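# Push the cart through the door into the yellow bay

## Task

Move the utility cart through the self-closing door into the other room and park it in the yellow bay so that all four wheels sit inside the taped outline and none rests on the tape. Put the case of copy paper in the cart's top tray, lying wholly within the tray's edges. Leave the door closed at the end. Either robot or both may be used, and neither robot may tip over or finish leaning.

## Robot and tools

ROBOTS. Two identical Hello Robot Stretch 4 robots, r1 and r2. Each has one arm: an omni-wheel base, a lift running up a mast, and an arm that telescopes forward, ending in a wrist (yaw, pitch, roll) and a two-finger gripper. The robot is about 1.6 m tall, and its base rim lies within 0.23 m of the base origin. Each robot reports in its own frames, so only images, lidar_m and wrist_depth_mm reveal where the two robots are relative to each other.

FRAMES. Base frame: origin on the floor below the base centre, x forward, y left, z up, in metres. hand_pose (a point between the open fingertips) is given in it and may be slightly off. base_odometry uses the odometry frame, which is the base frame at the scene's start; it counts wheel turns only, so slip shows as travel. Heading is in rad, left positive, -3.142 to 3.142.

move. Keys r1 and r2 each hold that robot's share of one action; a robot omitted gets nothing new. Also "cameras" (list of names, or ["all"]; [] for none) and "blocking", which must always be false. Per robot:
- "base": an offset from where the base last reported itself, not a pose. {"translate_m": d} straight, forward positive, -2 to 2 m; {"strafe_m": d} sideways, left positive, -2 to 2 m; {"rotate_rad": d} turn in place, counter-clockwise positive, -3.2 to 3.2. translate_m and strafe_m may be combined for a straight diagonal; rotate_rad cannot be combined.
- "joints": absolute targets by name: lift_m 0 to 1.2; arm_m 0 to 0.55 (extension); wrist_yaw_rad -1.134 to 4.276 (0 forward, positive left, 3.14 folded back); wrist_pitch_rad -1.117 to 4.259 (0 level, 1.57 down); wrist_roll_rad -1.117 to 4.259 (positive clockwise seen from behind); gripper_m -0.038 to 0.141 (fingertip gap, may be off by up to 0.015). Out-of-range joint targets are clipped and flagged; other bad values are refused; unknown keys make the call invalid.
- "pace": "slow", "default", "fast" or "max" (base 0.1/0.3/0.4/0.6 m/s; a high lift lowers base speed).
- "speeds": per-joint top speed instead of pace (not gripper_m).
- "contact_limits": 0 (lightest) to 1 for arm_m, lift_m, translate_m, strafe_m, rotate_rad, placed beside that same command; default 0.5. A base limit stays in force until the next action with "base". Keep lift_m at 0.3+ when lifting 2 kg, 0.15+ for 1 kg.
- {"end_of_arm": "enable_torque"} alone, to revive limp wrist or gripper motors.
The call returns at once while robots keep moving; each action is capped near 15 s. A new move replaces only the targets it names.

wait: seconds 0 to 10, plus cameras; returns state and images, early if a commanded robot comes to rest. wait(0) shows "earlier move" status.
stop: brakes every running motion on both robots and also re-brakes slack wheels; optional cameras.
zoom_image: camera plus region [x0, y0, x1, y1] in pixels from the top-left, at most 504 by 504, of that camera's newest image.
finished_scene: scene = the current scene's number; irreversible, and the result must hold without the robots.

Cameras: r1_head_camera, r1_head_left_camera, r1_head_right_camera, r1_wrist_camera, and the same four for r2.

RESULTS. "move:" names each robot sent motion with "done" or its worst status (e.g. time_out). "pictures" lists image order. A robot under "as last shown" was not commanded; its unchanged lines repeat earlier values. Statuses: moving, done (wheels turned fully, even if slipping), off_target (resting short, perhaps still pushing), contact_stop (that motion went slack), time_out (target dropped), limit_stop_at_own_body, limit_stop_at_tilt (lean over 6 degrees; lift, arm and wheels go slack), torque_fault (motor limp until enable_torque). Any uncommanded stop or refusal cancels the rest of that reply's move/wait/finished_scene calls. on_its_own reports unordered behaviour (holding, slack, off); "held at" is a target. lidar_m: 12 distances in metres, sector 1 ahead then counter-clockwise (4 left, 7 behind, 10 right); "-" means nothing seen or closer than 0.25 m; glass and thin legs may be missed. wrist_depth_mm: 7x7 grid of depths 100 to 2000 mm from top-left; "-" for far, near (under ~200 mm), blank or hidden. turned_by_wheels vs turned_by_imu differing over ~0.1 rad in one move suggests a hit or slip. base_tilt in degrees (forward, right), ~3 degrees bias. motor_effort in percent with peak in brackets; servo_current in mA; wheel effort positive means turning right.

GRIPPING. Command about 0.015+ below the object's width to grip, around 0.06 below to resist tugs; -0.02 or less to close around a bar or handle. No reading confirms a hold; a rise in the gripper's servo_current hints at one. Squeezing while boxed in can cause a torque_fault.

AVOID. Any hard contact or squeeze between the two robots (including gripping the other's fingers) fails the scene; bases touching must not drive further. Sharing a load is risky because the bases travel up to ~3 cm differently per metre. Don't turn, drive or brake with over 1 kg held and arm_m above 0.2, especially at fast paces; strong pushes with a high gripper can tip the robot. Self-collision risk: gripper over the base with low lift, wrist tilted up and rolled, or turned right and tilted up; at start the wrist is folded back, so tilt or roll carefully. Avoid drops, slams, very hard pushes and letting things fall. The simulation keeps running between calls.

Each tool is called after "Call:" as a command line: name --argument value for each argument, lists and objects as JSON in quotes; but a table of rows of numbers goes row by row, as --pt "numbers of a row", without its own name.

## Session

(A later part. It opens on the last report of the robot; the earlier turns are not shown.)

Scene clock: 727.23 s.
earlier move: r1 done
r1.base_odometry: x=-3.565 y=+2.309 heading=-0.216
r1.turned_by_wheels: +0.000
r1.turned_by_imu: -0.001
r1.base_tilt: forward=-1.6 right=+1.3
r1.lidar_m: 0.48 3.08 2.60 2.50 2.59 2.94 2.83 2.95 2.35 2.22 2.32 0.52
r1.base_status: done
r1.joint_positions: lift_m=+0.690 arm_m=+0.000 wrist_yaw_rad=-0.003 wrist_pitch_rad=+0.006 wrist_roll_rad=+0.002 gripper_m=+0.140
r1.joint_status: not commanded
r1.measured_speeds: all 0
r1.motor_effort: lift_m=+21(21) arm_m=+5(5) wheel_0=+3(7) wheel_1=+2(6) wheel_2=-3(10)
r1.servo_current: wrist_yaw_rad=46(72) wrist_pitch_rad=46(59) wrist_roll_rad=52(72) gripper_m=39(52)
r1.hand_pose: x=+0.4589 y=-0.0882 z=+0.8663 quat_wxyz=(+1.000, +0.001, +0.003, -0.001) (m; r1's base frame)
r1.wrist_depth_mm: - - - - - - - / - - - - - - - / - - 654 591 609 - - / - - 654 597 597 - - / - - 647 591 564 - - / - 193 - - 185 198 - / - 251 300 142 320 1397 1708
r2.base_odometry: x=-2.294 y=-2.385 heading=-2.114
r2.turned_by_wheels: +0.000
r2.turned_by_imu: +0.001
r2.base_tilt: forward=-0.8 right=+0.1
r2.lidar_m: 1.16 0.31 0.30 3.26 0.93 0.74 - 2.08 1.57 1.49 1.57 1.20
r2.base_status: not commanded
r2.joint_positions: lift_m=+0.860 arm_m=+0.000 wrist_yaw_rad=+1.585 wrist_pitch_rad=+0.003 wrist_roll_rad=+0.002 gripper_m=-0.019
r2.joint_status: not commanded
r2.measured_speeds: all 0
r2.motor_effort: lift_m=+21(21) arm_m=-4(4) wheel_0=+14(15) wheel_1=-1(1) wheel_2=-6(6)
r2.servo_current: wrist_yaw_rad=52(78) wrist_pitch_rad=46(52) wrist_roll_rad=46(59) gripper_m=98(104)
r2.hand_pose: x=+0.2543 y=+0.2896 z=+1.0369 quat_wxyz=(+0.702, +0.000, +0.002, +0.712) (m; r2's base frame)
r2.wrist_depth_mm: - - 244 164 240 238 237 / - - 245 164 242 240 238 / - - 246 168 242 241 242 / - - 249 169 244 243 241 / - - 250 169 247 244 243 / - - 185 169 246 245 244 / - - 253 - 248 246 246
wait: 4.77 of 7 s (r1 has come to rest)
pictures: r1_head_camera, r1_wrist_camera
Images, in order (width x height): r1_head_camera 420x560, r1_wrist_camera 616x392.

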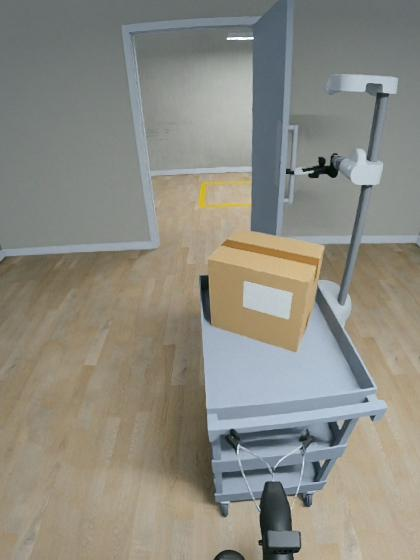

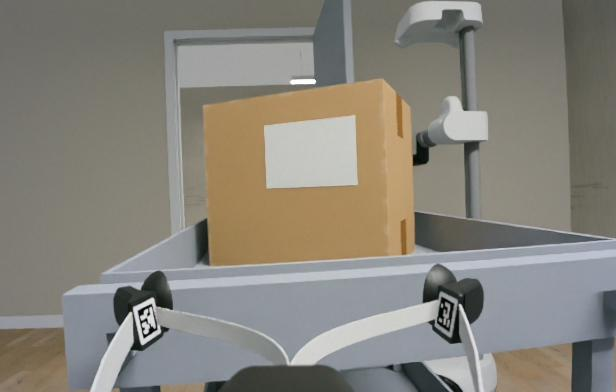

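Call:
move --blocking false --r1 '{"base":{"rotate_rad":0.05},"pace":"slow"}' --cameras '[]'

Call:
wait --seconds 2 --cameras '[]'

Call:
move --blocking false --r1 '{"base":{"translate_m":-0.01,"strafe_m":-0.06},"pace":"slow"}' --cameras '[]'

Call:
wait --seconds 3 --cameras '["r1_wrist_camera"]'

Call:
move --blocking false --r1 '{"base":{"translate_m":0.4},"pace":"slow"}' --cameras '[]'

Call:
wait --seconds 7 --cameras '["r1_wrist_camera","r1_head_camera"]'

Scene clock: 742.67 s.
move: r1 moving
r1.base_odometry: x=-3.565 y=+2.309 heading=-0.167
r1.turned_by_wheels: +0.049
r1.turned_by_imu: +0.049
r1.base_tilt: forward=-1.6 right=+1.3
r1.lidar_m: 0.46 3.10 2.58 2.49 2.59 2.88 2.82 2.99 2.30 2.20 2.34 0.54
r1.base_status: rotate_rad moving
r1.joint_positions: lift_m=+0.690 arm_m=+0.000 wrist_yaw_rad=-0.002 wrist_pitch_rad=+0.006 wrist_roll_rad=+0.002 gripper_m=+0.140
r1.joint_status: not commanded
r1.measured_speeds: all 0
r1.motor_effort: lift_m=+21(21) arm_m=+5(5) wheel_0=-3(6) wheel_1=-1(5) wheel_2=-3(7)
r1.servo_current: wrist_yaw_rad=52(65) wrist_pitch_rad=52(52) wrist_roll_rad=52(65) gripper_m=39(46)
r1.hand_pose: x=+0.4590 y=-0.0881 z=+0.8663 quat_wxyz=(+1.000, +0.001, +0.003, -0.001) (m; r1's base frame)
r1.wrist_depth_mm: - - - - - - - / - - - - 559 - - / - - - 609 544 1366 - / - - - 627 554 - - / - - 654 621 554 - - / - 209 - - 187 194 - / - 255 298 143 303 306 1708
r2: as last shown
r2.turned_by_imu: +0.000
r2.base_tilt: forward=-0.7 right=+0.1
r2.lidar_m: 1.16 0.34 0.34 3.27 0.94 0.74 - 2.11 1.55 1.48 1.56 1.22
r2.motor_effort: lift_m=+21(21) arm_m=-4(4) wheel_0=+14(14) wheel_1=-1(1) wheel_2=-5(6)
r2.servo_current: wrist_yaw_rad=52(65) wrist_pitch_rad=46(46) wrist_roll_rad=33(59) gripper_m=98(104)
r2.wrist_depth_mm: - - 243 163 240 239 237 / - - 246 164 241 240 238 / - - 247 168 244 241 240 / - - 249 168 245 243 241 / - - 250 169 246 244 243 / - - 185 169 247 246 245 / - - 253 - 248 244 246
pictures: none
No camera images: "cameras" was empty.

Scene clock: 742.90 s.
earlier move: r1 done
r1.base_odometry: x=-3.565 y=+2.309 heading=-0.167
r1.turned_by_wheels: +0.000
r1.turned_by_imu: +0.000
r1.base_tilt: forward=-1.6 right=+1.2
r1.lidar_m: 0.46 3.11 2.57 2.50 2.60 2.90 2.82 2.98 2.27 2.22 2.33 0.54
r1.base_status: done
r1.joint_positions: lift_m=+0.690 arm_m=+0.000 wrist_yaw_rad=-0.002 wrist_pitch_rad=+0.006 wrist_roll_rad=+0.002 gripper_m=+0.140
r1.joint_status: not commanded
r1.measured_speeds: all 0
r1.motor_effort: lift_m=+21(21) arm_m=+5(5) wheel_0=-3(6) wheel_1=-2(5) wheel_2=-2(7)
r1.servo_current: wrist_yaw_rad=52(65) wrist_pitch_rad=39(52) wrist_roll_rad=39(65) gripper_m=46(46)
r1.hand_pose: x=+0.4590 y=-0.0881 z=+0.8663 quat_wxyz=(+1.000, +0.001, +0.003, -0.001) (m; r1's base frame)
r1.wrist_depth_mm: - - - - - - - / - - - - 559 - - / - - - 609 539 1397 - / - - - 615 549 1430 - / - - 654 621 549 603 - / - 208 - - 183 194 - / - 237 298 143 303 306 1708
r2.base_odometry: x=-2.294 y=-2.385 heading=-2.114
r2.turned_by_wheels: +0.000
r2.turned_by_imu: +0.000
r2.base_tilt: forward=-0.7 right=+0.0
r2.lidar_m: 1.14 0.35 0.31 3.25 0.92 0.74 - 2.11 1.54 1.47 1.57 1.22
r2.base_status: not commanded
r2.joint_positions: lift_m=+0.860 arm_m=+0.000 wrist_yaw_rad=+1.585 wrist_pitch_rad=+0.003 wrist_roll_rad=+0.002 gripper_m=-0.019
r2.joint_status: not commanded
r2.measured_speeds: all 0
r2.motor_effort: lift_m=+21(21) arm_m=-4(4) wheel_0=+13(14) wheel_1=-1(1) wheel_2=-5(6)
r2.servo_current: wrist_yaw_rad=59(65) wrist_pitch_rad=52(52) wrist_roll_rad=46(59) gripper_m=98(104)
r2.hand_pose: x=+0.2543 y=+0.2896 z=+1.0369 quat_wxyz=(+0.702, +0.000, +0.002, +0.712) (m; r2's base frame)
r2.wrist_depth_mm: - - 244 163 240 239 237 / - - 246 164 241 241 239 / - - 247 168 243 241 240 / - - 248 168 245 243 241 / - - 250 169 247 244 243 / - - 186 170 247 246 244 / - - 252 - 248 246 246
wait: 0.23 of 2 s (r1 has come to rest)
pictures: none
No camera images: "cameras" was empty.

Scene clock: 743.40 s.
move: r1 moving
r1.base_odometry: x=-3.570 y=+2.296 heading=-0.166
r1.turned_by_wheels: +0.000
r1.turned_by_imu: +0.000
r1.base_tilt: forward=-1.6 right=+1.3
r1.lidar_m: 0.49 3.10 2.60 2.51 2.61 2.92 2.80 2.97 2.26 2.20 2.33 0.54
r1.base_status: translate_m moving; strafe_m moving
r1.joint_positions: lift_m=+0.690 arm_m=+0.000 wrist_yaw_rad=-0.002 wrist_pitch_rad=+0.006 wrist_roll_rad=+0.002 gripper_m=+0.140
r1.joint_status: not commanded
r1.measured_speeds: translate_m=-0.010 strafe_m=-0.050 rotate_rad=+0.001 lift_m=+0.000 arm_m=+0.000 wrist_yaw_rad=+0.000 wrist_pitch_rad=+0.000 wrist_roll_rad=+0.000
r1.motor_effort: lift_m=+21(21) arm_m=+5(5) wheel_0=+6(7) wheel_1=-6(7) wheel_2=+2(2)
r1.servo_current: wrist_yaw_rad=52(59) wrist_pitch_rad=39(59) wrist_roll_rad=65(65) gripper_m=39(46)
r1.hand_pose: x=+0.4590 y=-0.0881 z=+0.8663 quat_wxyz=(+1.000, +0.001, +0.003, -0.001) (m; r1's base frame)
r1.wrist_depth_mm: - - - - - - - / - - - - 569 - - / - - - 603 549 1430 - / - - - 609 554 1499 - / - - 668 615 554 - - / - 196 - - 187 194 - / - 265 301 143 309 307 1708
r2: as last shown
r2.base_tilt: forward=-0.7 right=+0.1
r2.lidar_m: 1.16 0.34 0.33 3.26 0.95 0.72 - 2.11 1.53 1.49 1.56 1.20
r2.motor_effort: lift_m=+21(21) arm_m=-4(4) wheel_0=+14(14) wheel_1=-1(1) wheel_2=-5(6)
r2.servo_current: wrist_yaw_rad=65(72) wrist_pitch_rad=39(46) wrist_roll_rad=46(59) gripper_m=91(98)
r2.wrist_depth_mm: - - 245 164 240 238 237 / - - 244 164 242 239 238 / - - 247 168 242 241 240 / - - 248 169 244 243 242 / - - 250 169 246 244 243 / - - 186 169 245 245 244 / - - 252 - 249 246 246
pictures: none
No camera images: "cameras" was empty.

Scene clock: 744.70 s.
earlier move: r1 done
r1.base_odometry: x=-3.585 y=+2.251 heading=-0.166
r1.turned_by_wheels: +0.000
r1.turned_by_imu: +0.000
r1.base_tilt: forward=-1.6 right=+1.3
r1.lidar_m: 0.46 3.11 2.64 2.56 2.66 2.89 2.82 2.99 2.23 2.16 2.26 0.52
r1.base_status: done
r1.joint_positions: lift_m=+0.690 arm_m=+0.000 wrist_yaw_rad=-0.002 wrist_pitch_rad=+0.006 wrist_roll_rad=+0.002 gripper_m=+0.140
r1.joint_status: not commanded
r1.measured_speeds: all 0
r1.motor_effort: lift_m=+21(21) arm_m=+5(5) wheel_0=+2(8) wheel_1=-3(8) wheel_2=+3(5)
r1.servo_current: wrist_yaw_rad=46(59) wrist_pitch_rad=39(59) wrist_roll_rad=59(72) gripper_m=46(46)
r1.hand_pose: x=+0.4590 y=-0.0881 z=+0.8663 quat_wxyz=(+1.000, +0.001, +0.003, -0.001) (m; r1's base frame)
r1.wrist_depth_mm: - - - - - - - / - - - - - - - / - - 676 591 564 1661 - / - - 683 597 559 - - / - - 661 591 554 - - / - 195 - - 187 193 - / 253 309 309 143 310 1366 319
r2.base_odometry: x=-2.294 y=-2.385 heading=-2.114
r2.turned_by_wheels: +0.000
r2.turned_by_imu: +0.000
r2.base_tilt: forward=-0.7 right=+0.1
r2.lidar_m: 1.17 0.30 0.34 3.27 0.95 0.74 - 2.08 1.55 1.47 1.57 1.23
r2.base_status: not commanded
r2.joint_positions: lift_m=+0.860 arm_m=+0.000 wrist_yaw_rad=+1.585 wrist_pitch_rad=+0.003 wrist_roll_rad=+0.002 gripper_m=-0.019
r2.joint_status: not commanded
r2.measured_speeds: all 0
r2.motor_effort: lift_m=+21(21) arm_m=-4(4) wheel_0=+14(14) wheel_1=-1(1) wheel_2=-5(6)
r2.servo_current: wrist_yaw_rad=65(72) wrist_pitch_rad=46(52) wrist_roll_rad=52(59) gripper_m=91(104)
r2.hand_pose: x=+0.2543 y=+0.2896 z=+1.0369 quat_wxyz=(+0.702, +0.000, +0.002, +0.712) (m; r2's base frame)
r2.wrist_depth_mm: - - 244 163 240 238 238 / - - 245 164 242 241 238 / - - 246 168 243 241 240 / - - 248 169 245 242 242 / - - 249 169 246 245 243 / - - 186 169 247 245 243 / - - 253 - 248 246 246
wait: 1.30 of 3 s (r1 has come to rest)
pictures: r1_wrist_camera
Images, in order (width x height): r1_wrist_camera 616x392.

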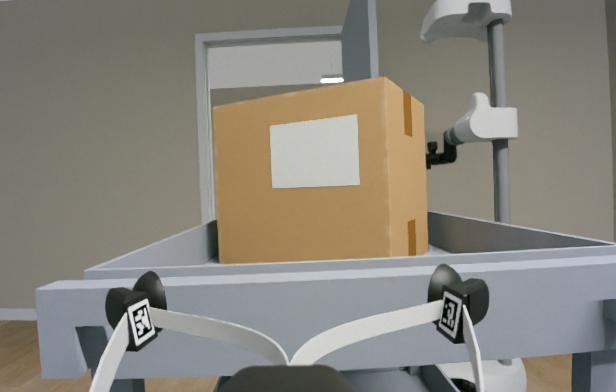

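Scene clock: 745.20 s.
move: r1 moving
r1.base_odometry: x=-3.573 y=+2.249 heading=-0.166
r1.turned_by_wheels: +0.000
r1.turned_by_imu: +0.000
r1.base_tilt: forward=-1.6 right=+1.2
r1.lidar_m: 0.46 3.10 2.63 2.55 2.68 2.90 2.80 2.98 2.25 2.17 2.28 0.54
r1.base_status: translate_m moving
r1.joint_positions: lift_m=+0.690 arm_m=+0.000 wrist_yaw_rad=-0.002 wrist_pitch_rad=+0.006 wrist_roll_rad=+0.002 gripper_m=+0.140
r1.joint_status: not commanded
r1.measured_speeds: translate_m=+0.049 strafe_m=+0.000 rotate_rad=+0.003 lift_m=+0.000 arm_m=+0.000 wrist_yaw_rad=+0.000 wrist_pitch_rad=+0.000 wrist_roll_rad=+0.000
r1.motor_effort: lift_m=+21(21) arm_m=+5(5) wheel_0=+7(7) wheel_1=+5(5) wheel_2=-6(7)
r1.servo_current: wrist_yaw_rad=52(52) wrist_pitch_rad=46(52) wrist_roll_rad=33(59) gripper_m=46(46)
r1.hand_pose: x=+0.4590 y=-0.0881 z=+0.8663 quat_wxyz=(+1.000, +0.001, +0.003, -0.001) (m; r1's base frame)
r1.wrist_depth_mm: - - - - - - - / - - - - - - - / - - 661 580 544 1430 - / - - 676 585 539 - - / - - 647 585 539 - - / - 194 - - 187 194 - / 237 298 301 143 304 306 307
r2: as last shown
r2.base_tilt: forward=-0.7 right=+0.0
r2.lidar_m: 1.17 0.32 0.32 3.26 0.95 0.73 - 2.12 1.56 1.50 1.56 1.23
r2.motor_effort: lift_m=+21(21) arm_m=-4(4) wheel_0=+14(14) wheel_1=-1(1) wheel_2=-6(6)
r2.servo_current: wrist_yaw_rad=59(72) wrist_pitch_rad=39(46) wrist_roll_rad=46(59) gripper_m=91(98)
r2.wrist_depth_mm: - - 244 164 240 239 237 / - - 245 164 241 240 238 / - - 246 168 244 241 240 / - - 248 169 245 243 242 / - - 250 169 245 244 242 / - - 185 169 246 246 244 / - - 252 - 248 246 245
pictures: none
No camera images: "cameras" was empty.

Scene clock: 750.00 s.
earlier move: r1 done
r1.base_odometry: x=-3.191 y=+2.185 heading=-0.166
r1.turned_by_wheels: +0.000
r1.turned_by_imu: -0.001
r1.base_tilt: forward=-1.6 right=+1.3
r1.lidar_m: 0.47 2.72 2.62 2.55 2.69 3.30 3.23 3.02 2.26 2.18 2.24 0.52
r1.base_status: done
r1.joint_positions: lift_m=+0.690 arm_m=+0.000 wrist_yaw_rad=-0.002 wrist_pitch_rad=+0.006 wrist_roll_rad=+0.002 gripper_m=+0.140
r1.joint_status: not commanded
r1.measured_speeds: all 0
r1.motor_effort: lift_m=+21(21) arm_m=+5(5) wheel_0=+5(9) wheel_1=+3(8) wheel_2=-4(11)
r1.servo_current: wrist_yaw_rad=46(72) wrist_pitch_rad=52(59) wrist_roll_rad=59(65) gripper_m=46(52)
r1.hand_pose: x=+0.4590 y=-0.0881 z=+0.8663 quat_wxyz=(+1.000, +0.001, +0.003, -0.001) (m; r1's base frame)
r1.wrist_depth_mm: - - - - - - - / - - - 615 1308 - 1060 / - - 683 574 585 - - / - - 691 574 580 - - / - 569 661 580 554 - - / - 195 - - 183 194 - / 330 320 317 143 300 294 287
r2.base_odometry: x=-2.294 y=-2.385 heading=-2.114
r2.turned_by_wheels: +0.000
r2.turned_by_imu: +0.001
r2.base_tilt: forward=-0.7 right=+0.0
r2.lidar_m: 1.17 0.31 0.32 3.23 0.41 0.48 - 2.12 1.56 1.48 1.56 1.22
r2.base_status: not commanded
r2.joint_positions: lift_m=+0.860 arm_m=+0.000 wrist_yaw_rad=+1.585 wrist_pitch_rad=+0.003 wrist_roll_rad=+0.002 gripper_m=-0.019
r2.joint_status: not commanded
r2.measured_speeds: all 0
r2.motor_effort: lift_m=+21(21) arm_m=-4(4) wheel_0=+14(14) wheel_1=-1(1) wheel_2=-5(6)
r2.servo_current: wrist_yaw_rad=52(72) wrist_pitch_rad=39(52) wrist_roll_rad=39(59) gripper_m=91(104)
r2.hand_pose: x=+0.2543 y=+0.2896 z=+1.0369 quat_wxyz=(+0.702, +0.000, +0.002, +0.712) (m; r2's base frame)
r2.wrist_depth_mm: - - 243 164 240 240 238 / - - 245 164 241 240 238 / - - 247 168 243 241 240 / - - 248 169 246 242 241 / - - 250 169 246 244 243 / - - 185 170 247 245 244 / 732 - 252 - 248 246 246
wait: 4.80 of 7 s (r1 has come to rest)
pictures: r1_head_camera, r1_wrist_camera
Images, in order (width x height): r1_head_camera 420x560, r1_wrist_camera 616x392.

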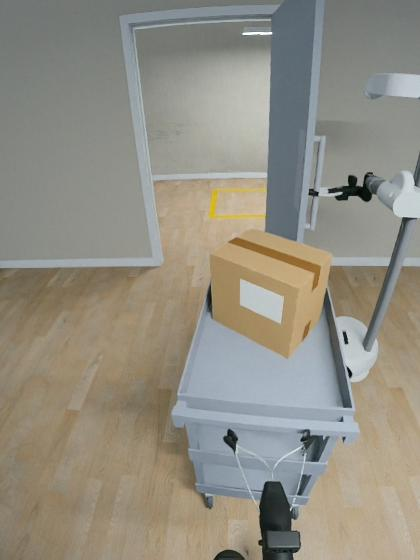

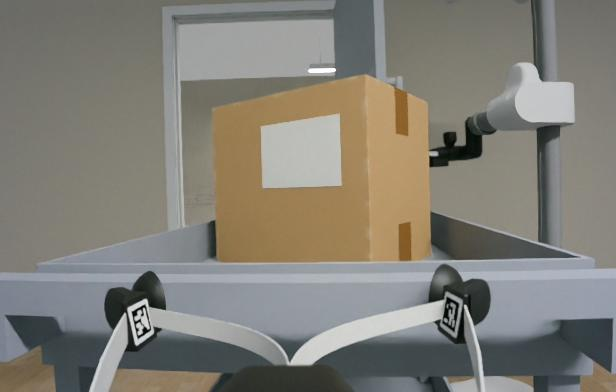

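Call:
move --blocking false --r1 '{"base":{"rotate_rad":0.06},"pace":"slow"}' --cameras '[]'

Call:
wait --seconds 2 --cameras '[]'

Call:
move --blocking false --r1 '{"base":{"translate_m":-0.005,"strafe_m":-0.04},"pace":"slow"}' --cameras '[]'

Call:
wait --seconds 3 --cameras '["r1_wrist_camera"]'

Call:
move --blocking false --r1 '{"base":{"translate_m":0.3},"pace":"slow"}' --cameras '[]'

Call:
wait --seconds 7 --cameras '["r1_wrist_camera","r1_head_camera","r2_head_left_camera"]'

Scene clock: 766.50 s.
move: r1 moving
r1.base_odometry: x=-3.191 y=+2.185 heading=-0.107
r1.turned_by_wheels: +0.059
r1.turned_by_imu: +0.060
r1.base_tilt: forward=-1.6 right=+1.3
r1.lidar_m: 0.47 2.77 2.59 2.54 2.69 3.24 3.21 2.86 2.22 2.18 2.31 0.50
r1.base_status: rotate_rad moving
r1.joint_positions: lift_m=+0.690 arm_m=+0.000 wrist_yaw_rad=-0.002 wrist_pitch_rad=+0.006 wrist_roll_rad=+0.002 gripper_m=+0.140
r1.joint_status: not commanded
r1.measured_speeds: translate_m=+0.000 strafe_m=+0.000 rotate_rad=+0.011 lift_m=+0.000 arm_m=+0.000 wrist_yaw_rad=+0.000 wrist_pitch_rad=+0.000 wrist_roll_rad=+0.000
r1.motor_effort: lift_m=+21(21) arm_m=+5(5) wheel_0=-4(6) wheel_1=+0(5) wheel_2=-5(8)
r1.servo_current: wrist_yaw_rad=39(59) wrist_pitch_rad=46(52) wrist_roll_rad=65(65) gripper_m=39(46)
r1.hand_pose: x=+0.4590 y=-0.0881 z=+0.8663 quat_wxyz=(+1.000, +0.001, +0.003, -0.001) (m; r1's base frame)
r1.wrist_depth_mm: - - - - - - - / - - - - 544 - 976 / - - - 609 539 1308 - / - - - 615 544 - - / - - 603 621 539 - - / 298 193 - - - 194 - / 1983 343 329 140 300 291 -
r2: as last shown
r2.turned_by_imu: +0.000
r2.base_tilt: forward=-0.7 right=+0.1
r2.lidar_m: 1.17 0.32 0.32 3.25 0.44 0.47 - 2.09 1.53 1.48 1.55 1.20
r2.servo_current: wrist_yaw_rad=65(72) wrist_pitch_rad=39(46) wrist_roll_rad=39(59) gripper_m=91(104)
r2.wrist_depth_mm: - - 244 164 240 238 238 / - - 247 164 241 240 239 / - - 247 168 243 241 239 / - - 247 169 245 242 241 / - - 250 169 247 245 244 / - - 185 170 246 245 244 / - - 252 - 249 246 245
pictures: none
No camera images: "cameras" was empty.

Scene clock: 766.80 s.
earlier move: r1 done
r1.base_odometry: x=-3.191 y=+2.185 heading=-0.107
r1.turned_by_wheels: +0.000
r1.turned_by_imu: +0.000
r1.base_tilt: forward=-1.6 right=+1.3
r1.lidar_m: 0.48 2.78 2.60 2.55 2.73 3.28 3.21 2.86 2.24 2.18 2.35 0.51
r1.base_status: done
r1.joint_positions: lift_m=+0.690 arm_m=+0.000 wrist_yaw_rad=-0.002 wrist_pitch_rad=+0.006 wrist_roll_rad=+0.002 gripper_m=+0.140
r1.joint_status: not commanded
r1.measured_speeds: all 0
r1.motor_effort: lift_m=+21(21) arm_m=+5(5) wheel_0=-3(6) wheel_1=-1(5) wheel_2=-3(8)
r1.servo_current: wrist_yaw_rad=59(59) wrist_pitch_rad=46(52) wrist_roll_rad=20(65) gripper_m=39(46)
r1.hand_pose: x=+0.4590 y=-0.0881 z=+0.8663 quat_wxyz=(+1.000, +0.001, +0.003, -0.001) (m; r1's base frame)
r1.wrist_depth_mm: - - - - - - - / - - - - 564 - 946 / - - - 615 544 1366 - / - - - 621 549 - - / - - 640 627 554 - - / 309 197 - - 183 195 - / - 347 334 143 303 294 286
r2.base_odometry: x=-2.294 y=-2.385 heading=-2.114
r2.turned_by_wheels: +0.000
r2.turned_by_imu: +0.000
r2.base_tilt: forward=-0.7 right=+0.0
r2.lidar_m: 1.16 0.33 0.32 3.26 0.43 0.48 - 2.11 1.56 1.49 1.57 1.23
r2.base_status: not commanded
r2.joint_positions: lift_m=+0.860 arm_m=+0.000 wrist_yaw_rad=+1.585 wrist_pitch_rad=+0.003 wrist_roll_rad=+0.002 gripper_m=-0.019
r2.joint_status: not commanded
r2.measured_speeds: all 0
r2.motor_effort: lift_m=+21(21) arm_m=-4(4) wheel_0=+14(14) wheel_1=-1(1) wheel_2=-5(6)
r2.servo_current: wrist_yaw_rad=65(72) wrist_pitch_rad=39(46) wrist_roll_rad=46(59) gripper_m=91(104)
r2.hand_pose: x=+0.2543 y=+0.2896 z=+1.0369 quat_wxyz=(+0.702, +0.000, +0.002, +0.712) (m; r2's base frame)
r2.wrist_depth_mm: - - 245 163 241 239 237 / - - 246 164 242 240 238 / - - 247 168 244 241 241 / - - 248 168 244 243 242 / - - 249 169 245 244 243 / - - 185 169 246 245 244 / - - 253 - 248 246 245
wait: 0.30 of 2 s (r1 has come to rest)
pictures: none
No camera images: "cameras" was empty.

Scene clock: 767.30 s.
move: r1 moving
r1.base_odometry: x=-3.194 y=+2.172 heading=-0.106
r1.turned_by_wheels: +0.000
r1.turned_by_imu: +0.000
r1.base_tilt: forward=-1.6 right=+1.3
r1.lidar_m: 0.48 2.77 2.61 2.54 2.69 3.27 3.20 2.86 2.22 2.17 2.34 0.51
r1.base_status: translate_m moving; strafe_m moving
r1.joint_positions: lift_m=+0.690 arm_m=+0.000 wrist_yaw_rad=-0.002 wrist_pitch_rad=+0.006 wrist_roll_rad=+0.002 gripper_m=+0.140
r1.joint_status: not commanded
r1.measured_speeds: translate_m=-0.007 strafe_m=-0.053 rotate_rad=+0.003 lift_m=+0.000 arm_m=+0.000 wrist_yaw_rad=+0.000 wrist_pitch_rad=+0.000 wrist_roll_rad=+0.000
r1.motor_effort: lift_m=+21(21) arm_m=+5(5) wheel_0=+6(6) wheel_1=-4(7) wheel_2=+3(3)
r1.servo_current: wrist_yaw_rad=52(59) wrist_pitch_rad=59(59) wrist_roll_rad=46(65) gripper_m=39(46)
r1.hand_pose: x=+0.4590 y=-0.0881 z=+0.8663 quat_wxyz=(+1.000, +0.001, +0.003, -0.001) (m; r1's base frame)
r1.wrist_depth_mm: - - - - - - - / - - - - 580 - 960 / - - - 603 549 1366 1078 / - - - 615 544 - - / - - 699 615 539 - - / 298 194 - - 188 194 - / - 345 332 143 304 291 285
r2: as last shown
r2.lidar_m: 1.15 0.32 0.32 3.27 0.42 0.49 - 2.14 1.56 1.48 1.54 1.22
r2.motor_effort: lift_m=+21(21) arm_m=-4(4) wheel_0=+13(14) wheel_1=-1(1) wheel_2=-5(6)
r2.servo_current: wrist_yaw_rad=65(72) wrist_pitch_rad=46(46) wrist_roll_rad=46(52) gripper_m=91(98)
r2.wrist_depth_mm: - - 244 164 240 239 237 / - - 246 164 241 240 239 / - - 246 168 244 242 240 / - - 248 168 244 242 241 / - - 251 169 246 244 243 / - - 185 169 247 247 244 / - - 252 - 249 245 246
pictures: none
No camera images: "cameras" was empty.

Scene clock: 768.30 s.
earlier move: r1 done
r1.base_odometry: x=-3.200 y=+2.146 heading=-0.106
r1.turned_by_wheels: +0.000
r1.turned_by_imu: +0.000
r1.base_tilt: forward=-1.6 right=+1.3
r1.lidar_m: 0.47 0.60 2.63 2.59 2.72 3.22 3.22 2.78 2.19 2.14 2.30 0.50
r1.base_status: done
r1.joint_positions: lift_m=+0.690 arm_m=+0.000 wrist_yaw_rad=-0.002 wrist_pitch_rad=+0.006 wrist_roll_rad=+0.002 gripper_m=+0.140
r1.joint_status: not commanded
r1.measured_speeds: all 0
r1.motor_effort: lift_m=+21(21) arm_m=+5(5) wheel_0=+3(7) wheel_1=-2(8) wheel_2=+4(4)
r1.servo_current: wrist_yaw_rad=52(65) wrist_pitch_rad=52(59) wrist_roll_rad=46(65) gripper_m=46(46)
r1.hand_pose: x=+0.4590 y=-0.0881 z=+0.8663 quat_wxyz=(+1.000, +0.001, +0.003, -0.001) (m; r1's base frame)
r1.wrist_depth_mm: - - - - - - - / - - - - 668 - 931 / - - - 591 569 - - / - - - 591 569 - - / - 569 676 597 569 - - / 320 193 - - 187 194 - / 359 347 332 143 301 291 -
r2.base_odometry: x=-2.294 y=-2.385 heading=-2.114
r2.turned_by_wheels: +0.000
r2.turned_by_imu: +0.000
r2.base_tilt: forward=-0.7 right=+0.1
r2.lidar_m: 1.15 0.34 0.32 3.25 0.43 0.49 - 2.11 1.54 1.48 1.57 1.23
r2.base_status: not commanded
r2.joint_positions: lift_m=+0.860 arm_m=+0.000 wrist_yaw_rad=+1.585 wrist_pitch_rad=+0.003 wrist_roll_rad=+0.002 gripper_m=-0.019
r2.joint_status: not commanded
r2.measured_speeds: all 0
r2.motor_effort: lift_m=+21(21) arm_m=-4(4) wheel_0=+14(14) wheel_1=-1(1) wheel_2=-6(6)
r2.servo_current: wrist_yaw_rad=59(72) wrist_pitch_rad=46(46) wrist_roll_rad=52(65) gripper_m=98(104)
r2.hand_pose: x=+0.2543 y=+0.2896 z=+1.0369 quat_wxyz=(+0.702, +0.000, +0.002, +0.712) (m; r2's base frame)
r2.wrist_depth_mm: - - 244 164 241 238 237 / - - 246 164 242 240 238 / - - 247 168 243 241 241 / - - 248 168 245 243 242 / - - 251 169 246 244 243 / - - 185 170 246 246 244 / - - 252 - 249 245 246
wait: 1.00 of 3 s (r1 has come to rest)
pictures: r1_wrist_camera
Images, in order (width x height): r1_wrist_camera 616x392.

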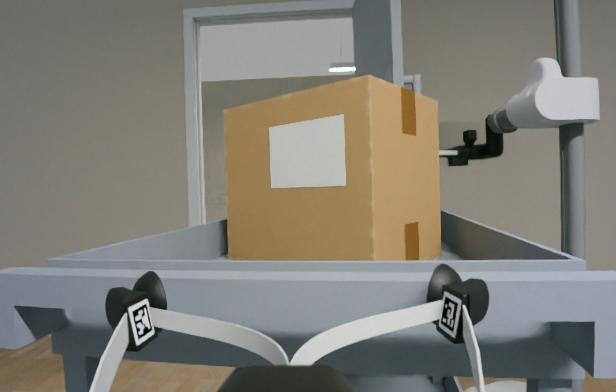

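Scene clock: 768.80 s.
move: r1 moving
r1.base_odometry: x=-3.188 y=+2.145 heading=-0.106
r1.turned_by_wheels: +0.000
r1.turned_by_imu: +0.000
r1.base_tilt: forward=-1.6 right=+1.3
r1.lidar_m: 0.47 0.54 2.64 2.58 2.74 3.28 3.21 2.78 2.20 2.14 2.28 0.51
r1.base_status: translate_m moving
r1.joint_positions: lift_m=+0.690 arm_m=+0.000 wrist_yaw_rad=-0.002 wrist_pitch_rad=+0.006 wrist_roll_rad=+0.002 gripper_m=+0.140
r1.joint_status: not commanded
r1.measured_speeds: translate_m=+0.049 strafe_m=+0.000 rotate_rad=+0.003 lift_m=+0.000 arm_m=+0.000 wrist_yaw_rad=+0.000 wrist_pitch_rad=+0.000 wrist_roll_rad=+0.000
r1.motor_effort: lift_m=+21(21) arm_m=+5(5) wheel_0=+5(7) wheel_1=+4(6) wheel_2=-8(8)
r1.servo_current: wrist_yaw_rad=65(65) wrist_pitch_rad=52(52) wrist_roll_rad=39(72) gripper_m=46(46)
r1.hand_pose: x=+0.4590 y=-0.0881 z=+0.8663 quat_wxyz=(+1.000, +0.001, +0.003, -0.001) (m; r1's base frame)
r1.wrist_depth_mm: - - - - - - - / - - - - 676 - 960 / - - - 591 564 - - / - - - 591 569 - - / - 564 668 597 559 - - / 315 193 - - 182 195 - / 355 343 330 143 301 293 -
r2: as last shown
r2.lidar_m: 1.17 0.31 0.31 3.25 0.40 0.45 - 2.14 1.56 1.50 1.56 1.22
r2.motor_effort: lift_m=+21(21) arm_m=-4(4) wheel_0=+14(14) wheel_1=-1(1) wheel_2=-5(6)
r2.servo_current: wrist_yaw_rad=59(72) wrist_pitch_rad=46(46) wrist_roll_rad=39(52) gripper_m=98(98)
r2.wrist_depth_mm: - - 244 164 242 239 238 / - - 245 164 242 239 238 / - - 247 168 244 241 241 / - - 248 169 244 243 241 / - - 250 169 245 244 242 / 640 - 185 169 246 246 244 / - 723 251 - 249 246 245
pictures: none
No camera images: "cameras" was empty.

Scene clock: 772.60 s.
earlier move: r1 done
r1.base_odometry: x=-2.902 y=+2.115 heading=-0.106
r1.turned_by_wheels: +0.000
r1.turned_by_imu: +0.000
r1.base_tilt: forward=-1.6 right=+1.3
r1.lidar_m: 0.49 2.44 2.63 2.56 2.72 3.54 3.52 2.83 2.22 2.16 1.27 0.51
r1.base_status: done
r1.joint_positions: lift_m=+0.690 arm_m=+0.000 wrist_yaw_rad=-0.002 wrist_pitch_rad=+0.006 wrist_roll_rad=+0.002 gripper_m=+0.140
r1.joint_status: not commanded
r1.measured_speeds: all 0
r1.motor_effort: lift_m=+21(21) arm_m=+5(5) wheel_0=+5(9) wheel_1=+2(8) wheel_2=-1(8)
r1.servo_current: wrist_yaw_rad=26(72) wrist_pitch_rad=46(59) wrist_roll_rad=59(72) gripper_m=39(52)
r1.hand_pose: x=+0.4590 y=-0.0881 z=+0.8663 quat_wxyz=(+1.000, +0.001, +0.003, -0.001) (m; r1's base frame)
r1.wrist_depth_mm: - - - - 1138 - - / - - - - 544 - 891 / - - - 621 549 1098 - / - - - 627 549 - - / - 530 627 627 554 - - / 327 195 176 - 183 196 - / - 382 1756 144 306 291 -
r2.base_odometry: x=-2.294 y=-2.385 heading=-2.114
r2.turned_by_wheels: +0.000
r2.turned_by_imu: +0.001
r2.base_tilt: forward=-0.7 right=+0.1
r2.lidar_m: 1.15 0.32 0.32 0.26 0.31 0.50 - 2.11 1.55 1.48 1.58 1.22
r2.base_status: not commanded
r2.joint_positions: lift_m=+0.860 arm_m=+0.000 wrist_yaw_rad=+1.585 wrist_pitch_rad=+0.003 wrist_roll_rad=+0.002 gripper_m=-0.019
r2.joint_status: not commanded
r2.measured_speeds: all 0
r2.motor_effort: lift_m=+21(21) arm_m=-4(4) wheel_0=+14(14) wheel_1=-1(1) wheel_2=-6(6)
r2.servo_current: wrist_yaw_rad=59(78) wrist_pitch_rad=39(52) wrist_roll_rad=59(65) gripper_m=98(104)
r2.hand_pose: x=+0.2543 y=+0.2896 z=+1.0369 quat_wxyz=(+0.702, +0.000, +0.002, +0.712) (m; r2's base frame)
r2.wrist_depth_mm: - - 244 164 240 238 237 / - - 244 164 243 239 238 / - - 247 168 244 240 240 / - - 248 169 245 242 241 / 439 504 250 169 247 244 244 / 439 492 185 169 246 246 245 / 436 469 252 - 248 246 246
wait: 3.80 of 7 s (r1 has come to rest)
pictures: r1_head_camera, r1_wrist_camera, r2_head_left_camera
Images, in order (width x height): r1_head_camera 420x560, r1_wrist_camera 616x392, r2_head_left_camera 420x672.

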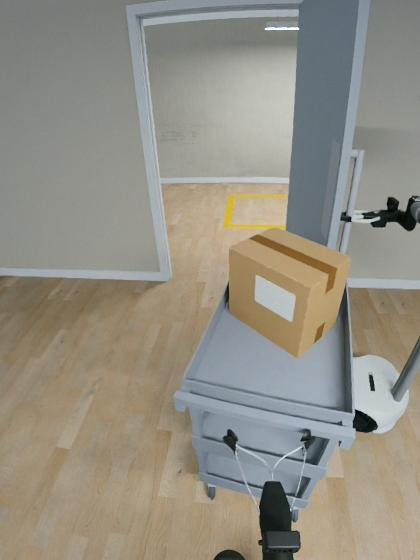

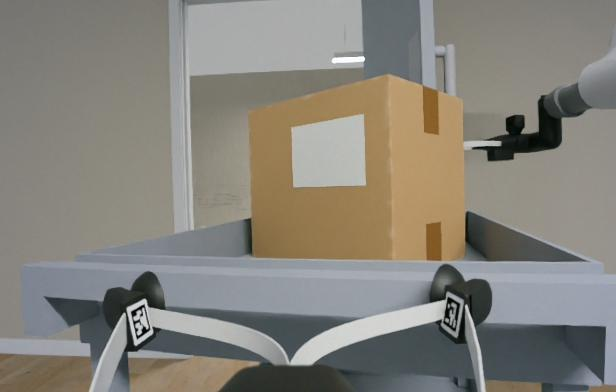

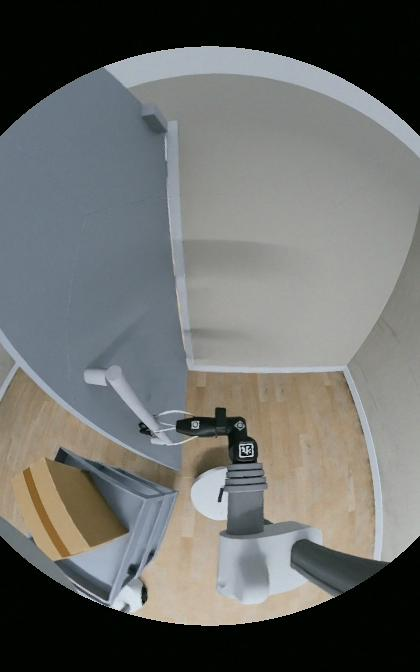

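Call:
move --blocking false --r1 '{"base":{"translate_m":-0.06,"strafe_m":-0.02},"pace":"slow"}' --cameras '[]'

Call:
wait --seconds 3 --cameras '[]'

Call:
move --blocking false --r1 '{"joints":{"wrist_roll_rad":1.57}}' --cameras '[]'

Call:
wait --seconds 2 --cameras '[]'

Call:
move --blocking false --r1 '{"base":{"translate_m":0.09},"contact_limits":{"translate_m":0.2},"pace":"slow"}' --cameras '[]'

Call:
wait --seconds 3 --cameras '["r1_wrist_camera","r1_head_camera"]'

Scene clock: 834.20 s.
move: r1 moving
r1.base_odometry: x=-2.914 y=+2.112 heading=-0.106
r1.turned_by_wheels: +0.000
r1.turned_by_imu: +0.000
r1.base_tilt: forward=-1.6 right=+1.3
r1.lidar_m: 0.49 2.47 2.63 2.56 2.76 3.54 3.46 2.85 2.23 2.15 2.31 0.51
r1.base_status: translate_m moving; strafe_m moving
r1.joint_positions: lift_m=+0.690 arm_m=+0.000 wrist_yaw_rad=-0.002 wrist_pitch_rad=+0.006 wrist_roll_rad=+0.002 gripper_m=+0.140
r1.joint_status: not commanded
r1.measured_speeds: translate_m=-0.048 strafe_m=-0.016 rotate_rad=+0.000 lift_m=+0.000 arm_m=+0.000 wrist_yaw_rad=+0.000 wrist_pitch_rad=+0.000 wrist_roll_rad=+0.000
r1.motor_effort: lift_m=+21(21) arm_m=+4(5) wheel_0=-3(4) wheel_1=-7(7) wheel_2=+6(6)
r1.servo_current: wrist_yaw_rad=39(65) wrist_pitch_rad=52(52) wrist_roll_rad=59(59) gripper_m=46(46)
r1.hand_pose: x=+0.4590 y=-0.0881 z=+0.8663 quat_wxyz=(+1.000, +0.001, +0.003, -0.001) (m; r1's base frame)
r1.wrist_depth_mm: - - - - 1118 - - / - - - - 564 - 917 / - - - 621 559 1118 - / - - - 634 564 - - / - 535 634 640 564 - - / 347 195 - - 187 193 - / - 397 1808 143 312 301 -
r2: as last shown
r2.turned_by_imu: +0.000
r2.base_tilt: forward=-0.7 right=+0.0
r2.lidar_m: 1.15 0.32 0.31 0.28 0.31 0.53 - 2.10 1.53 1.46 1.57 1.22
r2.motor_effort: lift_m=+21(21) arm_m=-4(4) wheel_0=+14(14) wheel_1=-1(1) wheel_2=-5(6)
r2.servo_current: wrist_yaw_rad=59(72) wrist_pitch_rad=46(46) wrist_roll_rad=52(52) gripper_m=104(104)
r2.wrist_depth_mm: - - 244 164 240 239 237 / - - 246 164 242 240 238 / - - 247 168 244 241 240 / - - 247 169 244 242 241 / 442 500 249 169 246 244 243 / 442 492 184 170 246 246 245 / 439 469 252 - 249 246 245
pictures: none
No camera images: "cameras" was empty.

Scene clock: 835.53 s.
earlier move: r1 done
r1.base_odometry: x=-2.963 y=+2.101 heading=-0.106
r1.turned_by_wheels: +0.000
r1.turned_by_imu: +0.000
r1.base_tilt: forward=-1.5 right=+1.3
r1.lidar_m: 0.54 2.53 2.60 2.58 2.77 3.50 3.48 2.80 2.18 2.13 2.29 0.53
r1.base_status: done
r1.joint_positions: lift_m=+0.690 arm_m=+0.000 wrist_yaw_rad=-0.002 wrist_pitch_rad=+0.006 wrist_roll_rad=+0.002 gripper_m=+0.140
r1.joint_status: not commanded
r1.measured_speeds: all 0
r1.motor_effort: lift_m=+21(21) arm_m=+5(5) wheel_0=-3(7) wheel_1=-2(7) wheel_2=+2(7)
r1.servo_current: wrist_yaw_rad=33(72) wrist_pitch_rad=46(52) wrist_roll_rad=46(65) gripper_m=46(52)
r1.hand_pose: x=+0.4590 y=-0.0881 z=+0.8663 quat_wxyz=(+1.000, +0.001, +0.003, -0.001) (m; r1's base frame)
r1.wrist_depth_mm: - - - - - - - / - - - - 1078 - 931 / - - - 654 634 - - / - - - 661 627 - - / - - - 661 634 - - / - 208 179 - 187 194 - / - 459 - 143 - 750 1863
r2.base_odometry: x=-2.294 y=-2.385 heading=-2.114
r2.turned_by_wheels: +0.000
r2.turned_by_imu: +0.000
r2.base_tilt: forward=-0.7 right=+0.0
r2.lidar_m: 1.17 0.32 0.32 0.27 0.32 0.53 - 2.10 1.56 1.49 1.55 1.18
r2.base_status: not commanded
r2.joint_positions: lift_m=+0.860 arm_m=+0.000 wrist_yaw_rad=+1.585 wrist_pitch_rad=+0.003 wrist_roll_rad=+0.002 gripper_m=-0.019
r2.joint_status: not commanded
r2.measured_speeds: all 0
r2.motor_effort: lift_m=+21(21) arm_m=-4(4) wheel_0=+14(14) wheel_1=-1(1) wheel_2=-6(6)
r2.servo_current: wrist_yaw_rad=65(72) wrist_pitch_rad=46(46) wrist_roll_rad=59(59) gripper_m=91(104)
r2.hand_pose: x=+0.2543 y=+0.2896 z=+1.0369 quat_wxyz=(+0.702, +0.000, +0.002, +0.712) (m; r2's base frame)
r2.wrist_depth_mm: - - 243 164 240 239 238 / - - 246 164 242 240 238 / - - 247 168 243 242 241 / - - 248 169 244 243 243 / 442 500 250 169 246 244 243 / 439 492 185 170 246 246 244 / 439 469 251 - 249 246 246
wait: 1.33 of 3 s (r1 has come to rest)
pictures: none
No camera images: "cameras" was empty.

Scene clock: 836.03 s.
move: r1 moving
r1.base_odometry: x=-2.963 y=+2.101 heading=-0.106
r1.turned_by_wheels: +0.000
r1.turned_by_imu: +0.000
r1.base_tilt: forward=-1.6 right=+1.3
r1.lidar_m: 0.52 2.51 2.63 2.58 2.76 3.48 3.44 2.82 2.18 2.13 2.27 0.53
r1.base_status: not commanded
r1.joint_positions: lift_m=+0.690 arm_m=+0.000 wrist_yaw_rad=-0.002 wrist_pitch_rad=+0.006 wrist_roll_rad=+0.580 gripper_m=+0.140
r1.joint_status: wrist_roll_rad moving
r1.measured_speeds: translate_m=+0.000 strafe_m=+0.000 rotate_rad=+0.000 lift_m=+0.000 arm_m=+0.000 wrist_yaw_rad=+0.000 wrist_pitch_rad=+0.000 wrist_roll_rad=+1.818
r1.motor_effort: lift_m=+21(21) arm_m=+5(5) wheel_0=-3(3) wheel_1=-2(3) wheel_2=+2(2)
r1.servo_current: wrist_yaw_rad=46(65) wrist_pitch_rad=39(52) wrist_roll_rad=85(104) gripper_m=52(52)
r1.hand_pose: x=+0.4590 y=-0.0881 z=+0.8663 quat_wxyz=(+0.958, +0.286, +0.003, -0.002) (m; r1's base frame)
r1.wrist_depth_mm: - - - 1118 - - - / - - - 621 1138 - - / - - 759 603 691 - - / - - 788 640 591 - - / - - - 668 - 342 1708 / - 210 330 370 211 193 340 / - 177 407 143 - - -
r2: as last shown
r2.base_tilt: forward=-0.7 right=+0.1
r2.lidar_m: 1.18 0.33 0.33 0.27 0.32 0.52 - 2.08 1.56 1.49 1.56 1.22
r2.motor_effort: lift_m=+21(21) arm_m=-4(4) wheel_0=+14(14) wheel_1=-1(1) wheel_2=-5(6)
r2.servo_current: wrist_yaw_rad=59(78) wrist_pitch_rad=39(46) wrist_roll_rad=52(52) gripper_m=98(104)
r2.wrist_depth_mm: - - 244 164 241 238 237 / - - 246 164 242 240 238 / - - 248 168 244 242 240 / - - 248 168 244 242 242 / 442 504 250 169 246 244 243 / 439 488 184 169 247 245 244 / 436 469 253 - 249 246 245
pictures: none
No camera images: "cameras" was empty.

Scene clock: 837.07 s.
earlier move: r1 done
r1.base_odometry: x=-2.963 y=+2.101 heading=-0.106
r1.turned_by_wheels: +0.000
r1.turned_by_imu: +0.000
r1.base_tilt: forward=-1.6 right=+1.3
r1.lidar_m: 0.53 2.52 2.64 2.58 2.75 3.50 3.46 2.81 2.20 2.14 2.31 0.53
r1.base_status: not commanded
r1.joint_positions: lift_m=+0.690 arm_m=+0.000 wrist_yaw_rad=-0.002 wrist_pitch_rad=+0.006 wrist_roll_rad=+1.568 gripper_m=+0.140
r1.joint_status: all done
r1.measured_speeds: all 0
r1.motor_effort: lift_m=+21(21) arm_m=+5(5) wheel_0=-2(3) wheel_1=-2(3) wheel_2=+2(2)
r1.servo_current: wrist_yaw_rad=59(65) wrist_pitch_rad=59(59) wrist_roll_rad=46(117) gripper_m=39(52)
r1.hand_pose: x=+0.4590 y=-0.0881 z=+0.8663 quat_wxyz=(+0.708, +0.706, +0.001, -0.003) (m; r1's base frame)
r1.wrist_depth_mm: - - - - - 1618 904 / - - 1138 723 340 - - / - 1118 627 585 351 - - / - - 603 580 - - - / - - 715 668 382 - - / - 209 798 - 209 195 - / - - - 142 - 1863 -
r2.base_odometry: x=-2.294 y=-2.385 heading=-2.114
r2.turned_by_wheels: +0.000
r2.turned_by_imu: +0.000
r2.base_tilt: forward=-0.7 right=+0.0
r2.lidar_m: 1.17 0.34 0.30 0.26 0.29 0.52 - 2.10 1.54 1.48 1.55 1.23
r2.base_status: not commanded
r2.joint_positions: lift_m=+0.860 arm_m=+0.000 wrist_yaw_rad=+1.585 wrist_pitch_rad=+0.003 wrist_roll_rad=+0.002 gripper_m=-0.019
r2.joint_status: not commanded
r2.measured_speeds: all 0
r2.motor_effort: lift_m=+21(21) arm_m=-4(4) wheel_0=+14(15) wheel_1=-1(1) wheel_2=-5(6)
r2.servo_current: wrist_yaw_rad=65(78) wrist_pitch_rad=52(52) wrist_roll_rad=52(52) gripper_m=98(104)
r2.hand_pose: x=+0.2543 y=+0.2896 z=+1.0369 quat_wxyz=(+0.702, +0.000, +0.002, +0.712) (m; r2's base frame)
r2.wrist_depth_mm: - - 243 164 241 238 237 / - - 246 164 242 240 238 / - - 247 168 243 241 240 / - - 248 168 246 243 242 / 442 504 249 169 246 244 242 / 439 492 185 170 247 245 244 / 439 469 253 - 249 247 246
wait: 1.03 of 2 s (r1 has come to rest)
pictures: none
No camera images: "cameras" was empty.

Scene clock: 837.57 s.
move: r1 moving
r1.base_odometry: x=-2.951 y=+2.100 heading=-0.106
r1.turned_by_wheels: +0.000
r1.turned_by_imu: +0.000
r1.base_tilt: forward=-1.6 right=+1.3
r1.lidar_m: 0.51 2.49 2.61 2.58 2.77 3.49 3.47 2.80 2.20 2.14 2.30 0.51
r1.base_status: translate_m moving
r1.joint_positions: lift_m=+0.690 arm_m=+0.000 wrist_yaw_rad=-0.002 wrist_pitch_rad=+0.006 wrist_roll_rad=+1.568 gripper_m=+0.140
r1.joint_status: not commanded
r1.measured_speeds: translate_m=+0.048 strafe_m=+0.000 rotate_rad=-0.003 lift_m=+0.000 arm_m=+0.000 wrist_yaw_rad=+0.000 wrist_pitch_rad=+0.000 wrist_roll_rad=+0.000
r1.motor_effort: lift_m=+21(21) arm_m=+5(5) wheel_0=+3(7) wheel_1=+3(6) wheel_2=-5(6)
r1.servo_current: wrist_yaw_rad=39(65) wrist_pitch_rad=52(59) wrist_roll_rad=33(59) gripper_m=39(46)
r1.contact_limits: translate_m 0.2
r1.hand_pose: x=+0.4590 y=-0.0881 z=+0.8663 quat_wxyz=(+0.708, +0.706, +0.001, -0.003) (m; r1's base frame)
r1.wrist_depth_mm: - - - - - 1430 842 / - - 1118 676 329 - - / - 1118 609 574 340 - - / - - 597 574 353 - - / - - 699 654 368 - - / - 208 778 778 211 194 - / - - - 143 - 1756 -
r2: as last shown
r2.lidar_m: 1.15 0.30 0.33 0.27 0.31 0.52 - 2.09 1.54 1.49 1.57 1.22
r2.motor_effort: lift_m=+21(21) arm_m=-4(4) wheel_0=+14(14) wheel_1=+0(1) wheel_2=-5(6)
r2.servo_current: wrist_yaw_rad=65(65) wrist_pitch_rad=39(52) wrist_roll_rad=39(59) gripper_m=98(98)
r2.wrist_depth_mm: - - 243 164 240 238 238 / - - 245 164 242 240 238 / - - 247 168 242 241 240 / - - 249 168 244 241 241 / 442 500 250 169 246 244 242 / 442 492 185 170 245 246 245 / 439 469 252 - 248 247 246
pictures: none
No camera images: "cameras" was empty.

Scene clock: 839.23 s.
earlier move: r1 done
r1.base_odometry: x=-2.874 y=+2.092 heading=-0.106
r1.turned_by_wheels: +0.000
r1.turned_by_imu: +0.000
r1.base_tilt: forward=-1.6 right=+1.3
r1.lidar_m: 0.45 0.53 2.64 2.56 2.75 3.58 3.55 2.85 2.21 2.16 1.23 0.44
r1.base_status: done
r1.joint_positions: lift_m=+0.690 arm_m=+0.000 wrist_yaw_rad=-0.002 wrist_pitch_rad=+0.006 wrist_roll_rad=+1.568 gripper_m=+0.140
r1.joint_status: not commanded
r1.measured_speeds: all 0
r1.motor_effort: lift_m=+21(21) arm_m=+5(5) wheel_0=+2(7) wheel_1=+2(6) wheel_2=-1(7)
r1.servo_current: wrist_yaw_rad=52(65) wrist_pitch_rad=46(59) wrist_roll_rad=39(72) gripper_m=39(52)
r1.contact_limits: translate_m 0.2
r1.hand_pose: x=+0.4590 y=-0.0881 z=+0.8663 quat_wxyz=(+0.708, +0.706, +0.001, -0.003) (m; r1's base frame)
r1.wrist_depth_mm: - - - - 245 250 - / - 1042 627 251 254 - - / - 521 517 264 263 - - / - - 521 500 273 - - / - - 615 580 285 - - / - 210 683 691 191 195 - / - - - 143 - 1863 -
r2.base_odometry: x=-2.294 y=-2.385 heading=-2.114
r2.turned_by_wheels: +0.000
r2.turned_by_imu: +0.000
r2.base_tilt: forward=-0.7 right=+0.0
r2.lidar_m: 1.17 0.36 0.32 0.27 0.31 0.49 - 2.12 1.53 1.49 1.55 1.21
r2.base_status: not commanded
r2.joint_positions: lift_m=+0.860 arm_m=+0.000 wrist_yaw_rad=+1.585 wrist_pitch_rad=+0.003 wrist_roll_rad=+0.002 gripper_m=-0.019
r2.joint_status: not commanded
r2.measured_speeds: all 0
r2.motor_effort: lift_m=+21(21) arm_m=-4(4) wheel_0=+14(14) wheel_1=-1(1) wheel_2=-5(6)
r2.servo_current: wrist_yaw_rad=59(72) wrist_pitch_rad=39(52) wrist_roll_rad=59(59) gripper_m=98(98)
r2.hand_pose: x=+0.2543 y=+0.2896 z=+1.0369 quat_wxyz=(+0.702, +0.000, +0.002, +0.712) (m; r2's base frame)
r2.wrist_depth_mm: - - 244 164 240 239 238 / - - 244 164 242 240 239 / - - 247 168 243 240 240 / - - 247 169 245 244 242 / 442 504 249 169 247 244 243 / 442 492 185 170 245 246 244 / 439 469 253 - 248 246 245
wait: 1.67 of 3 s (r1 has come to rest)
pictures: r1_head_camera, r1_wrist_camera
Images, in order (width x height): r1_head_camera 420x560, r1_wrist_camera 616x392.

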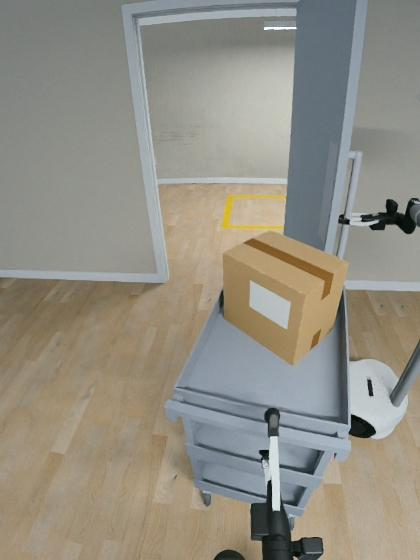

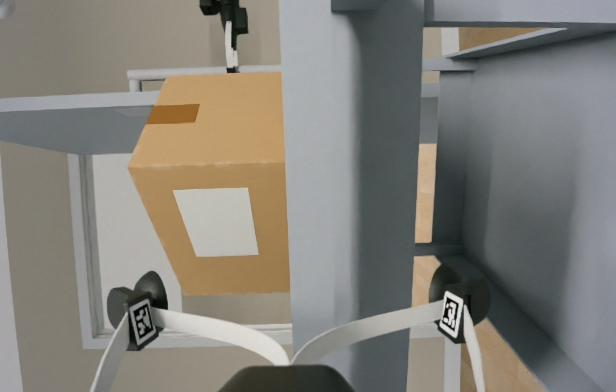

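Call:
move --r1 '{"base":{"translate_m":0.055},"pace":"slow","contact_limits":{"translate_m":0.2}}' --blocking false --cameras '[]'

Call:
wait --seconds 3 --cameras '["r1_wrist_camera","r1_head_camera"]'

Scene clock: 858.33 s.
move: r1 moving
r1.base_odometry: x=-2.861 y=+2.090 heading=-0.105
r1.turned_by_wheels: +0.000
r1.turned_by_imu: +0.000
r1.base_tilt: forward=-1.6 right=+1.3
r1.lidar_m: 0.44 0.53 2.64 2.57 2.78 3.56 3.58 2.85 2.22 2.16 1.12 0.43
r1.base_status: translate_m moving
r1.joint_positions: lift_m=+0.690 arm_m=+0.000 wrist_yaw_rad=-0.002 wrist_pitch_rad=+0.006 wrist_roll_rad=+1.568 gripper_m=+0.140
r1.joint_status: not commanded
r1.measured_speeds: translate_m=+0.049 strafe_m=+0.000 rotate_rad=+0.001 lift_m=+0.000 arm_m=+0.000 wrist_yaw_rad=+0.000 wrist_pitch_rad=+0.000 wrist_roll_rad=+0.000
r1.motor_effort: lift_m=+21(21) arm_m=+5(5) wheel_0=+6(6) wheel_1=+5(6) wheel_2=-6(7)
r1.servo_current: wrist_yaw_rad=46(59) wrist_pitch_rad=46(52) wrist_roll_rad=72(72) gripper_m=39(46)
r1.contact_limits: translate_m 0.2
r1.hand_pose: x=+0.4590 y=-0.0881 z=+0.8663 quat_wxyz=(+0.708, +0.706, +0.001, -0.003) (m; r1's base frame)
r1.wrist_depth_mm: - - 1060 - 236 1430 - / - 1008 580 240 245 - - / - 508 508 255 253 - - / - - 517 262 262 - - / - - 609 569 272 - - / - 209 668 676 190 195 - / - - - 142 297 1808 -
r2: as last shown
r2.base_tilt: forward=-0.7 right=+0.1
r2.lidar_m: 1.16 0.33 0.32 0.28 0.31 0.52 - 2.12 1.57 1.49 1.58 1.23
r2.servo_current: wrist_yaw_rad=59(72) wrist_pitch_rad=39(52) wrist_roll_rad=39(59) gripper_m=104(104)
r2.wrist_depth_mm: - - 243 163 240 238 237 / - - 245 164 242 240 238 / - - 247 168 243 242 240 / - - 248 169 245 242 240 / 442 500 250 168 246 244 243 / 445 488 185 169 247 246 243 / 436 469 253 - 249 246 246
pictures: none
No camera images: "cameras" was empty.

Scene clock: 859.60 s.
earlier move: r1 done
r1.base_odometry: x=-2.819 y=+2.086 heading=-0.106
r1.turned_by_wheels: +0.000
r1.turned_by_imu: +0.000
r1.base_tilt: forward=-1.6 right=+1.3
r1.lidar_m: 0.42 0.46 2.62 2.55 2.73 3.65 3.64 2.85 2.20 2.16 1.09 0.41
r1.base_status: done
r1.joint_positions: lift_m=+0.690 arm_m=+0.000 wrist_yaw_rad=-0.002 wrist_pitch_rad=+0.006 wrist_roll_rad=+1.568 gripper_m=+0.140
r1.joint_status: not commanded
r1.measured_speeds: all 0
r1.motor_effort: lift_m=+21(21) arm_m=+5(5) wheel_0=+3(7) wheel_1=+2(6) wheel_2=-3(7)
r1.servo_current: wrist_yaw_rad=46(65) wrist_pitch_rad=52(52) wrist_roll_rad=39(72) gripper_m=39(52)
r1.contact_limits: translate_m 0.2
r1.hand_pose: x=+0.4590 y=-0.0881 z=+0.8663 quat_wxyz=(+0.708, +0.706, +0.001, -0.003) (m; r1's base frame)
r1.wrist_depth_mm: - - - - 198 634 - / - 564 539 147 204 - - / - 455 452 152 211 - - / 1863 484 473 158 220 - - / 1921 - 554 517 228 - - / 1921 210 615 621 233 195 - / - - - 143 247 1661 -
r2.base_odometry: x=-2.294 y=-2.385 heading=-2.114
r2.turned_by_wheels: +0.000
r2.turned_by_imu: +0.000
r2.base_tilt: forward=-0.7 right=+0.1
r2.lidar_m: 1.15 0.33 0.34 0.28 0.30 0.51 - 2.08 1.57 1.48 1.58 1.20
r2.base_status: not commanded
r2.joint_positions: lift_m=+0.860 arm_m=+0.000 wrist_yaw_rad=+1.585 wrist_pitch_rad=+0.003 wrist_roll_rad=+0.002 gripper_m=-0.019
r2.joint_status: not commanded
r2.measured_speeds: all 0
r2.motor_effort: lift_m=+21(21) arm_m=-4(4) wheel_0=+14(14) wheel_1=-1(1) wheel_2=-5(6)
r2.servo_current: wrist_yaw_rad=65(72) wrist_pitch_rad=39(52) wrist_roll_rad=39(65) gripper_m=98(104)
r2.hand_pose: x=+0.2543 y=+0.2896 z=+1.0369 quat_wxyz=(+0.702, +0.000, +0.002, +0.712) (m; r2's base frame)
r2.wrist_depth_mm: - - 244 163 241 238 237 / - - 246 164 242 239 238 / - - 247 168 244 241 241 / - - 247 168 244 243 242 / 439 500 249 168 246 244 243 / 442 492 185 169 246 246 245 / 439 469 253 - 250 247 245
wait: 1.27 of 3 s (r1 has come to rest)
pictures: r1_head_camera, r1_wrist_camera
Images, in order (width x height): r1_head_camera 420x560, r1_wrist_camera 616x392.

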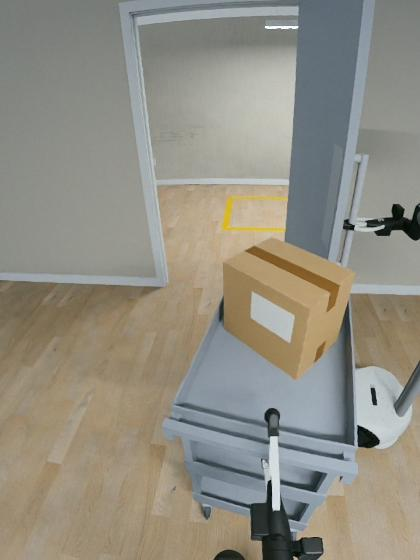

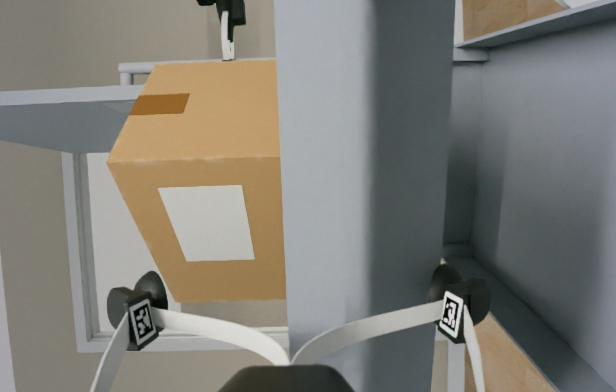

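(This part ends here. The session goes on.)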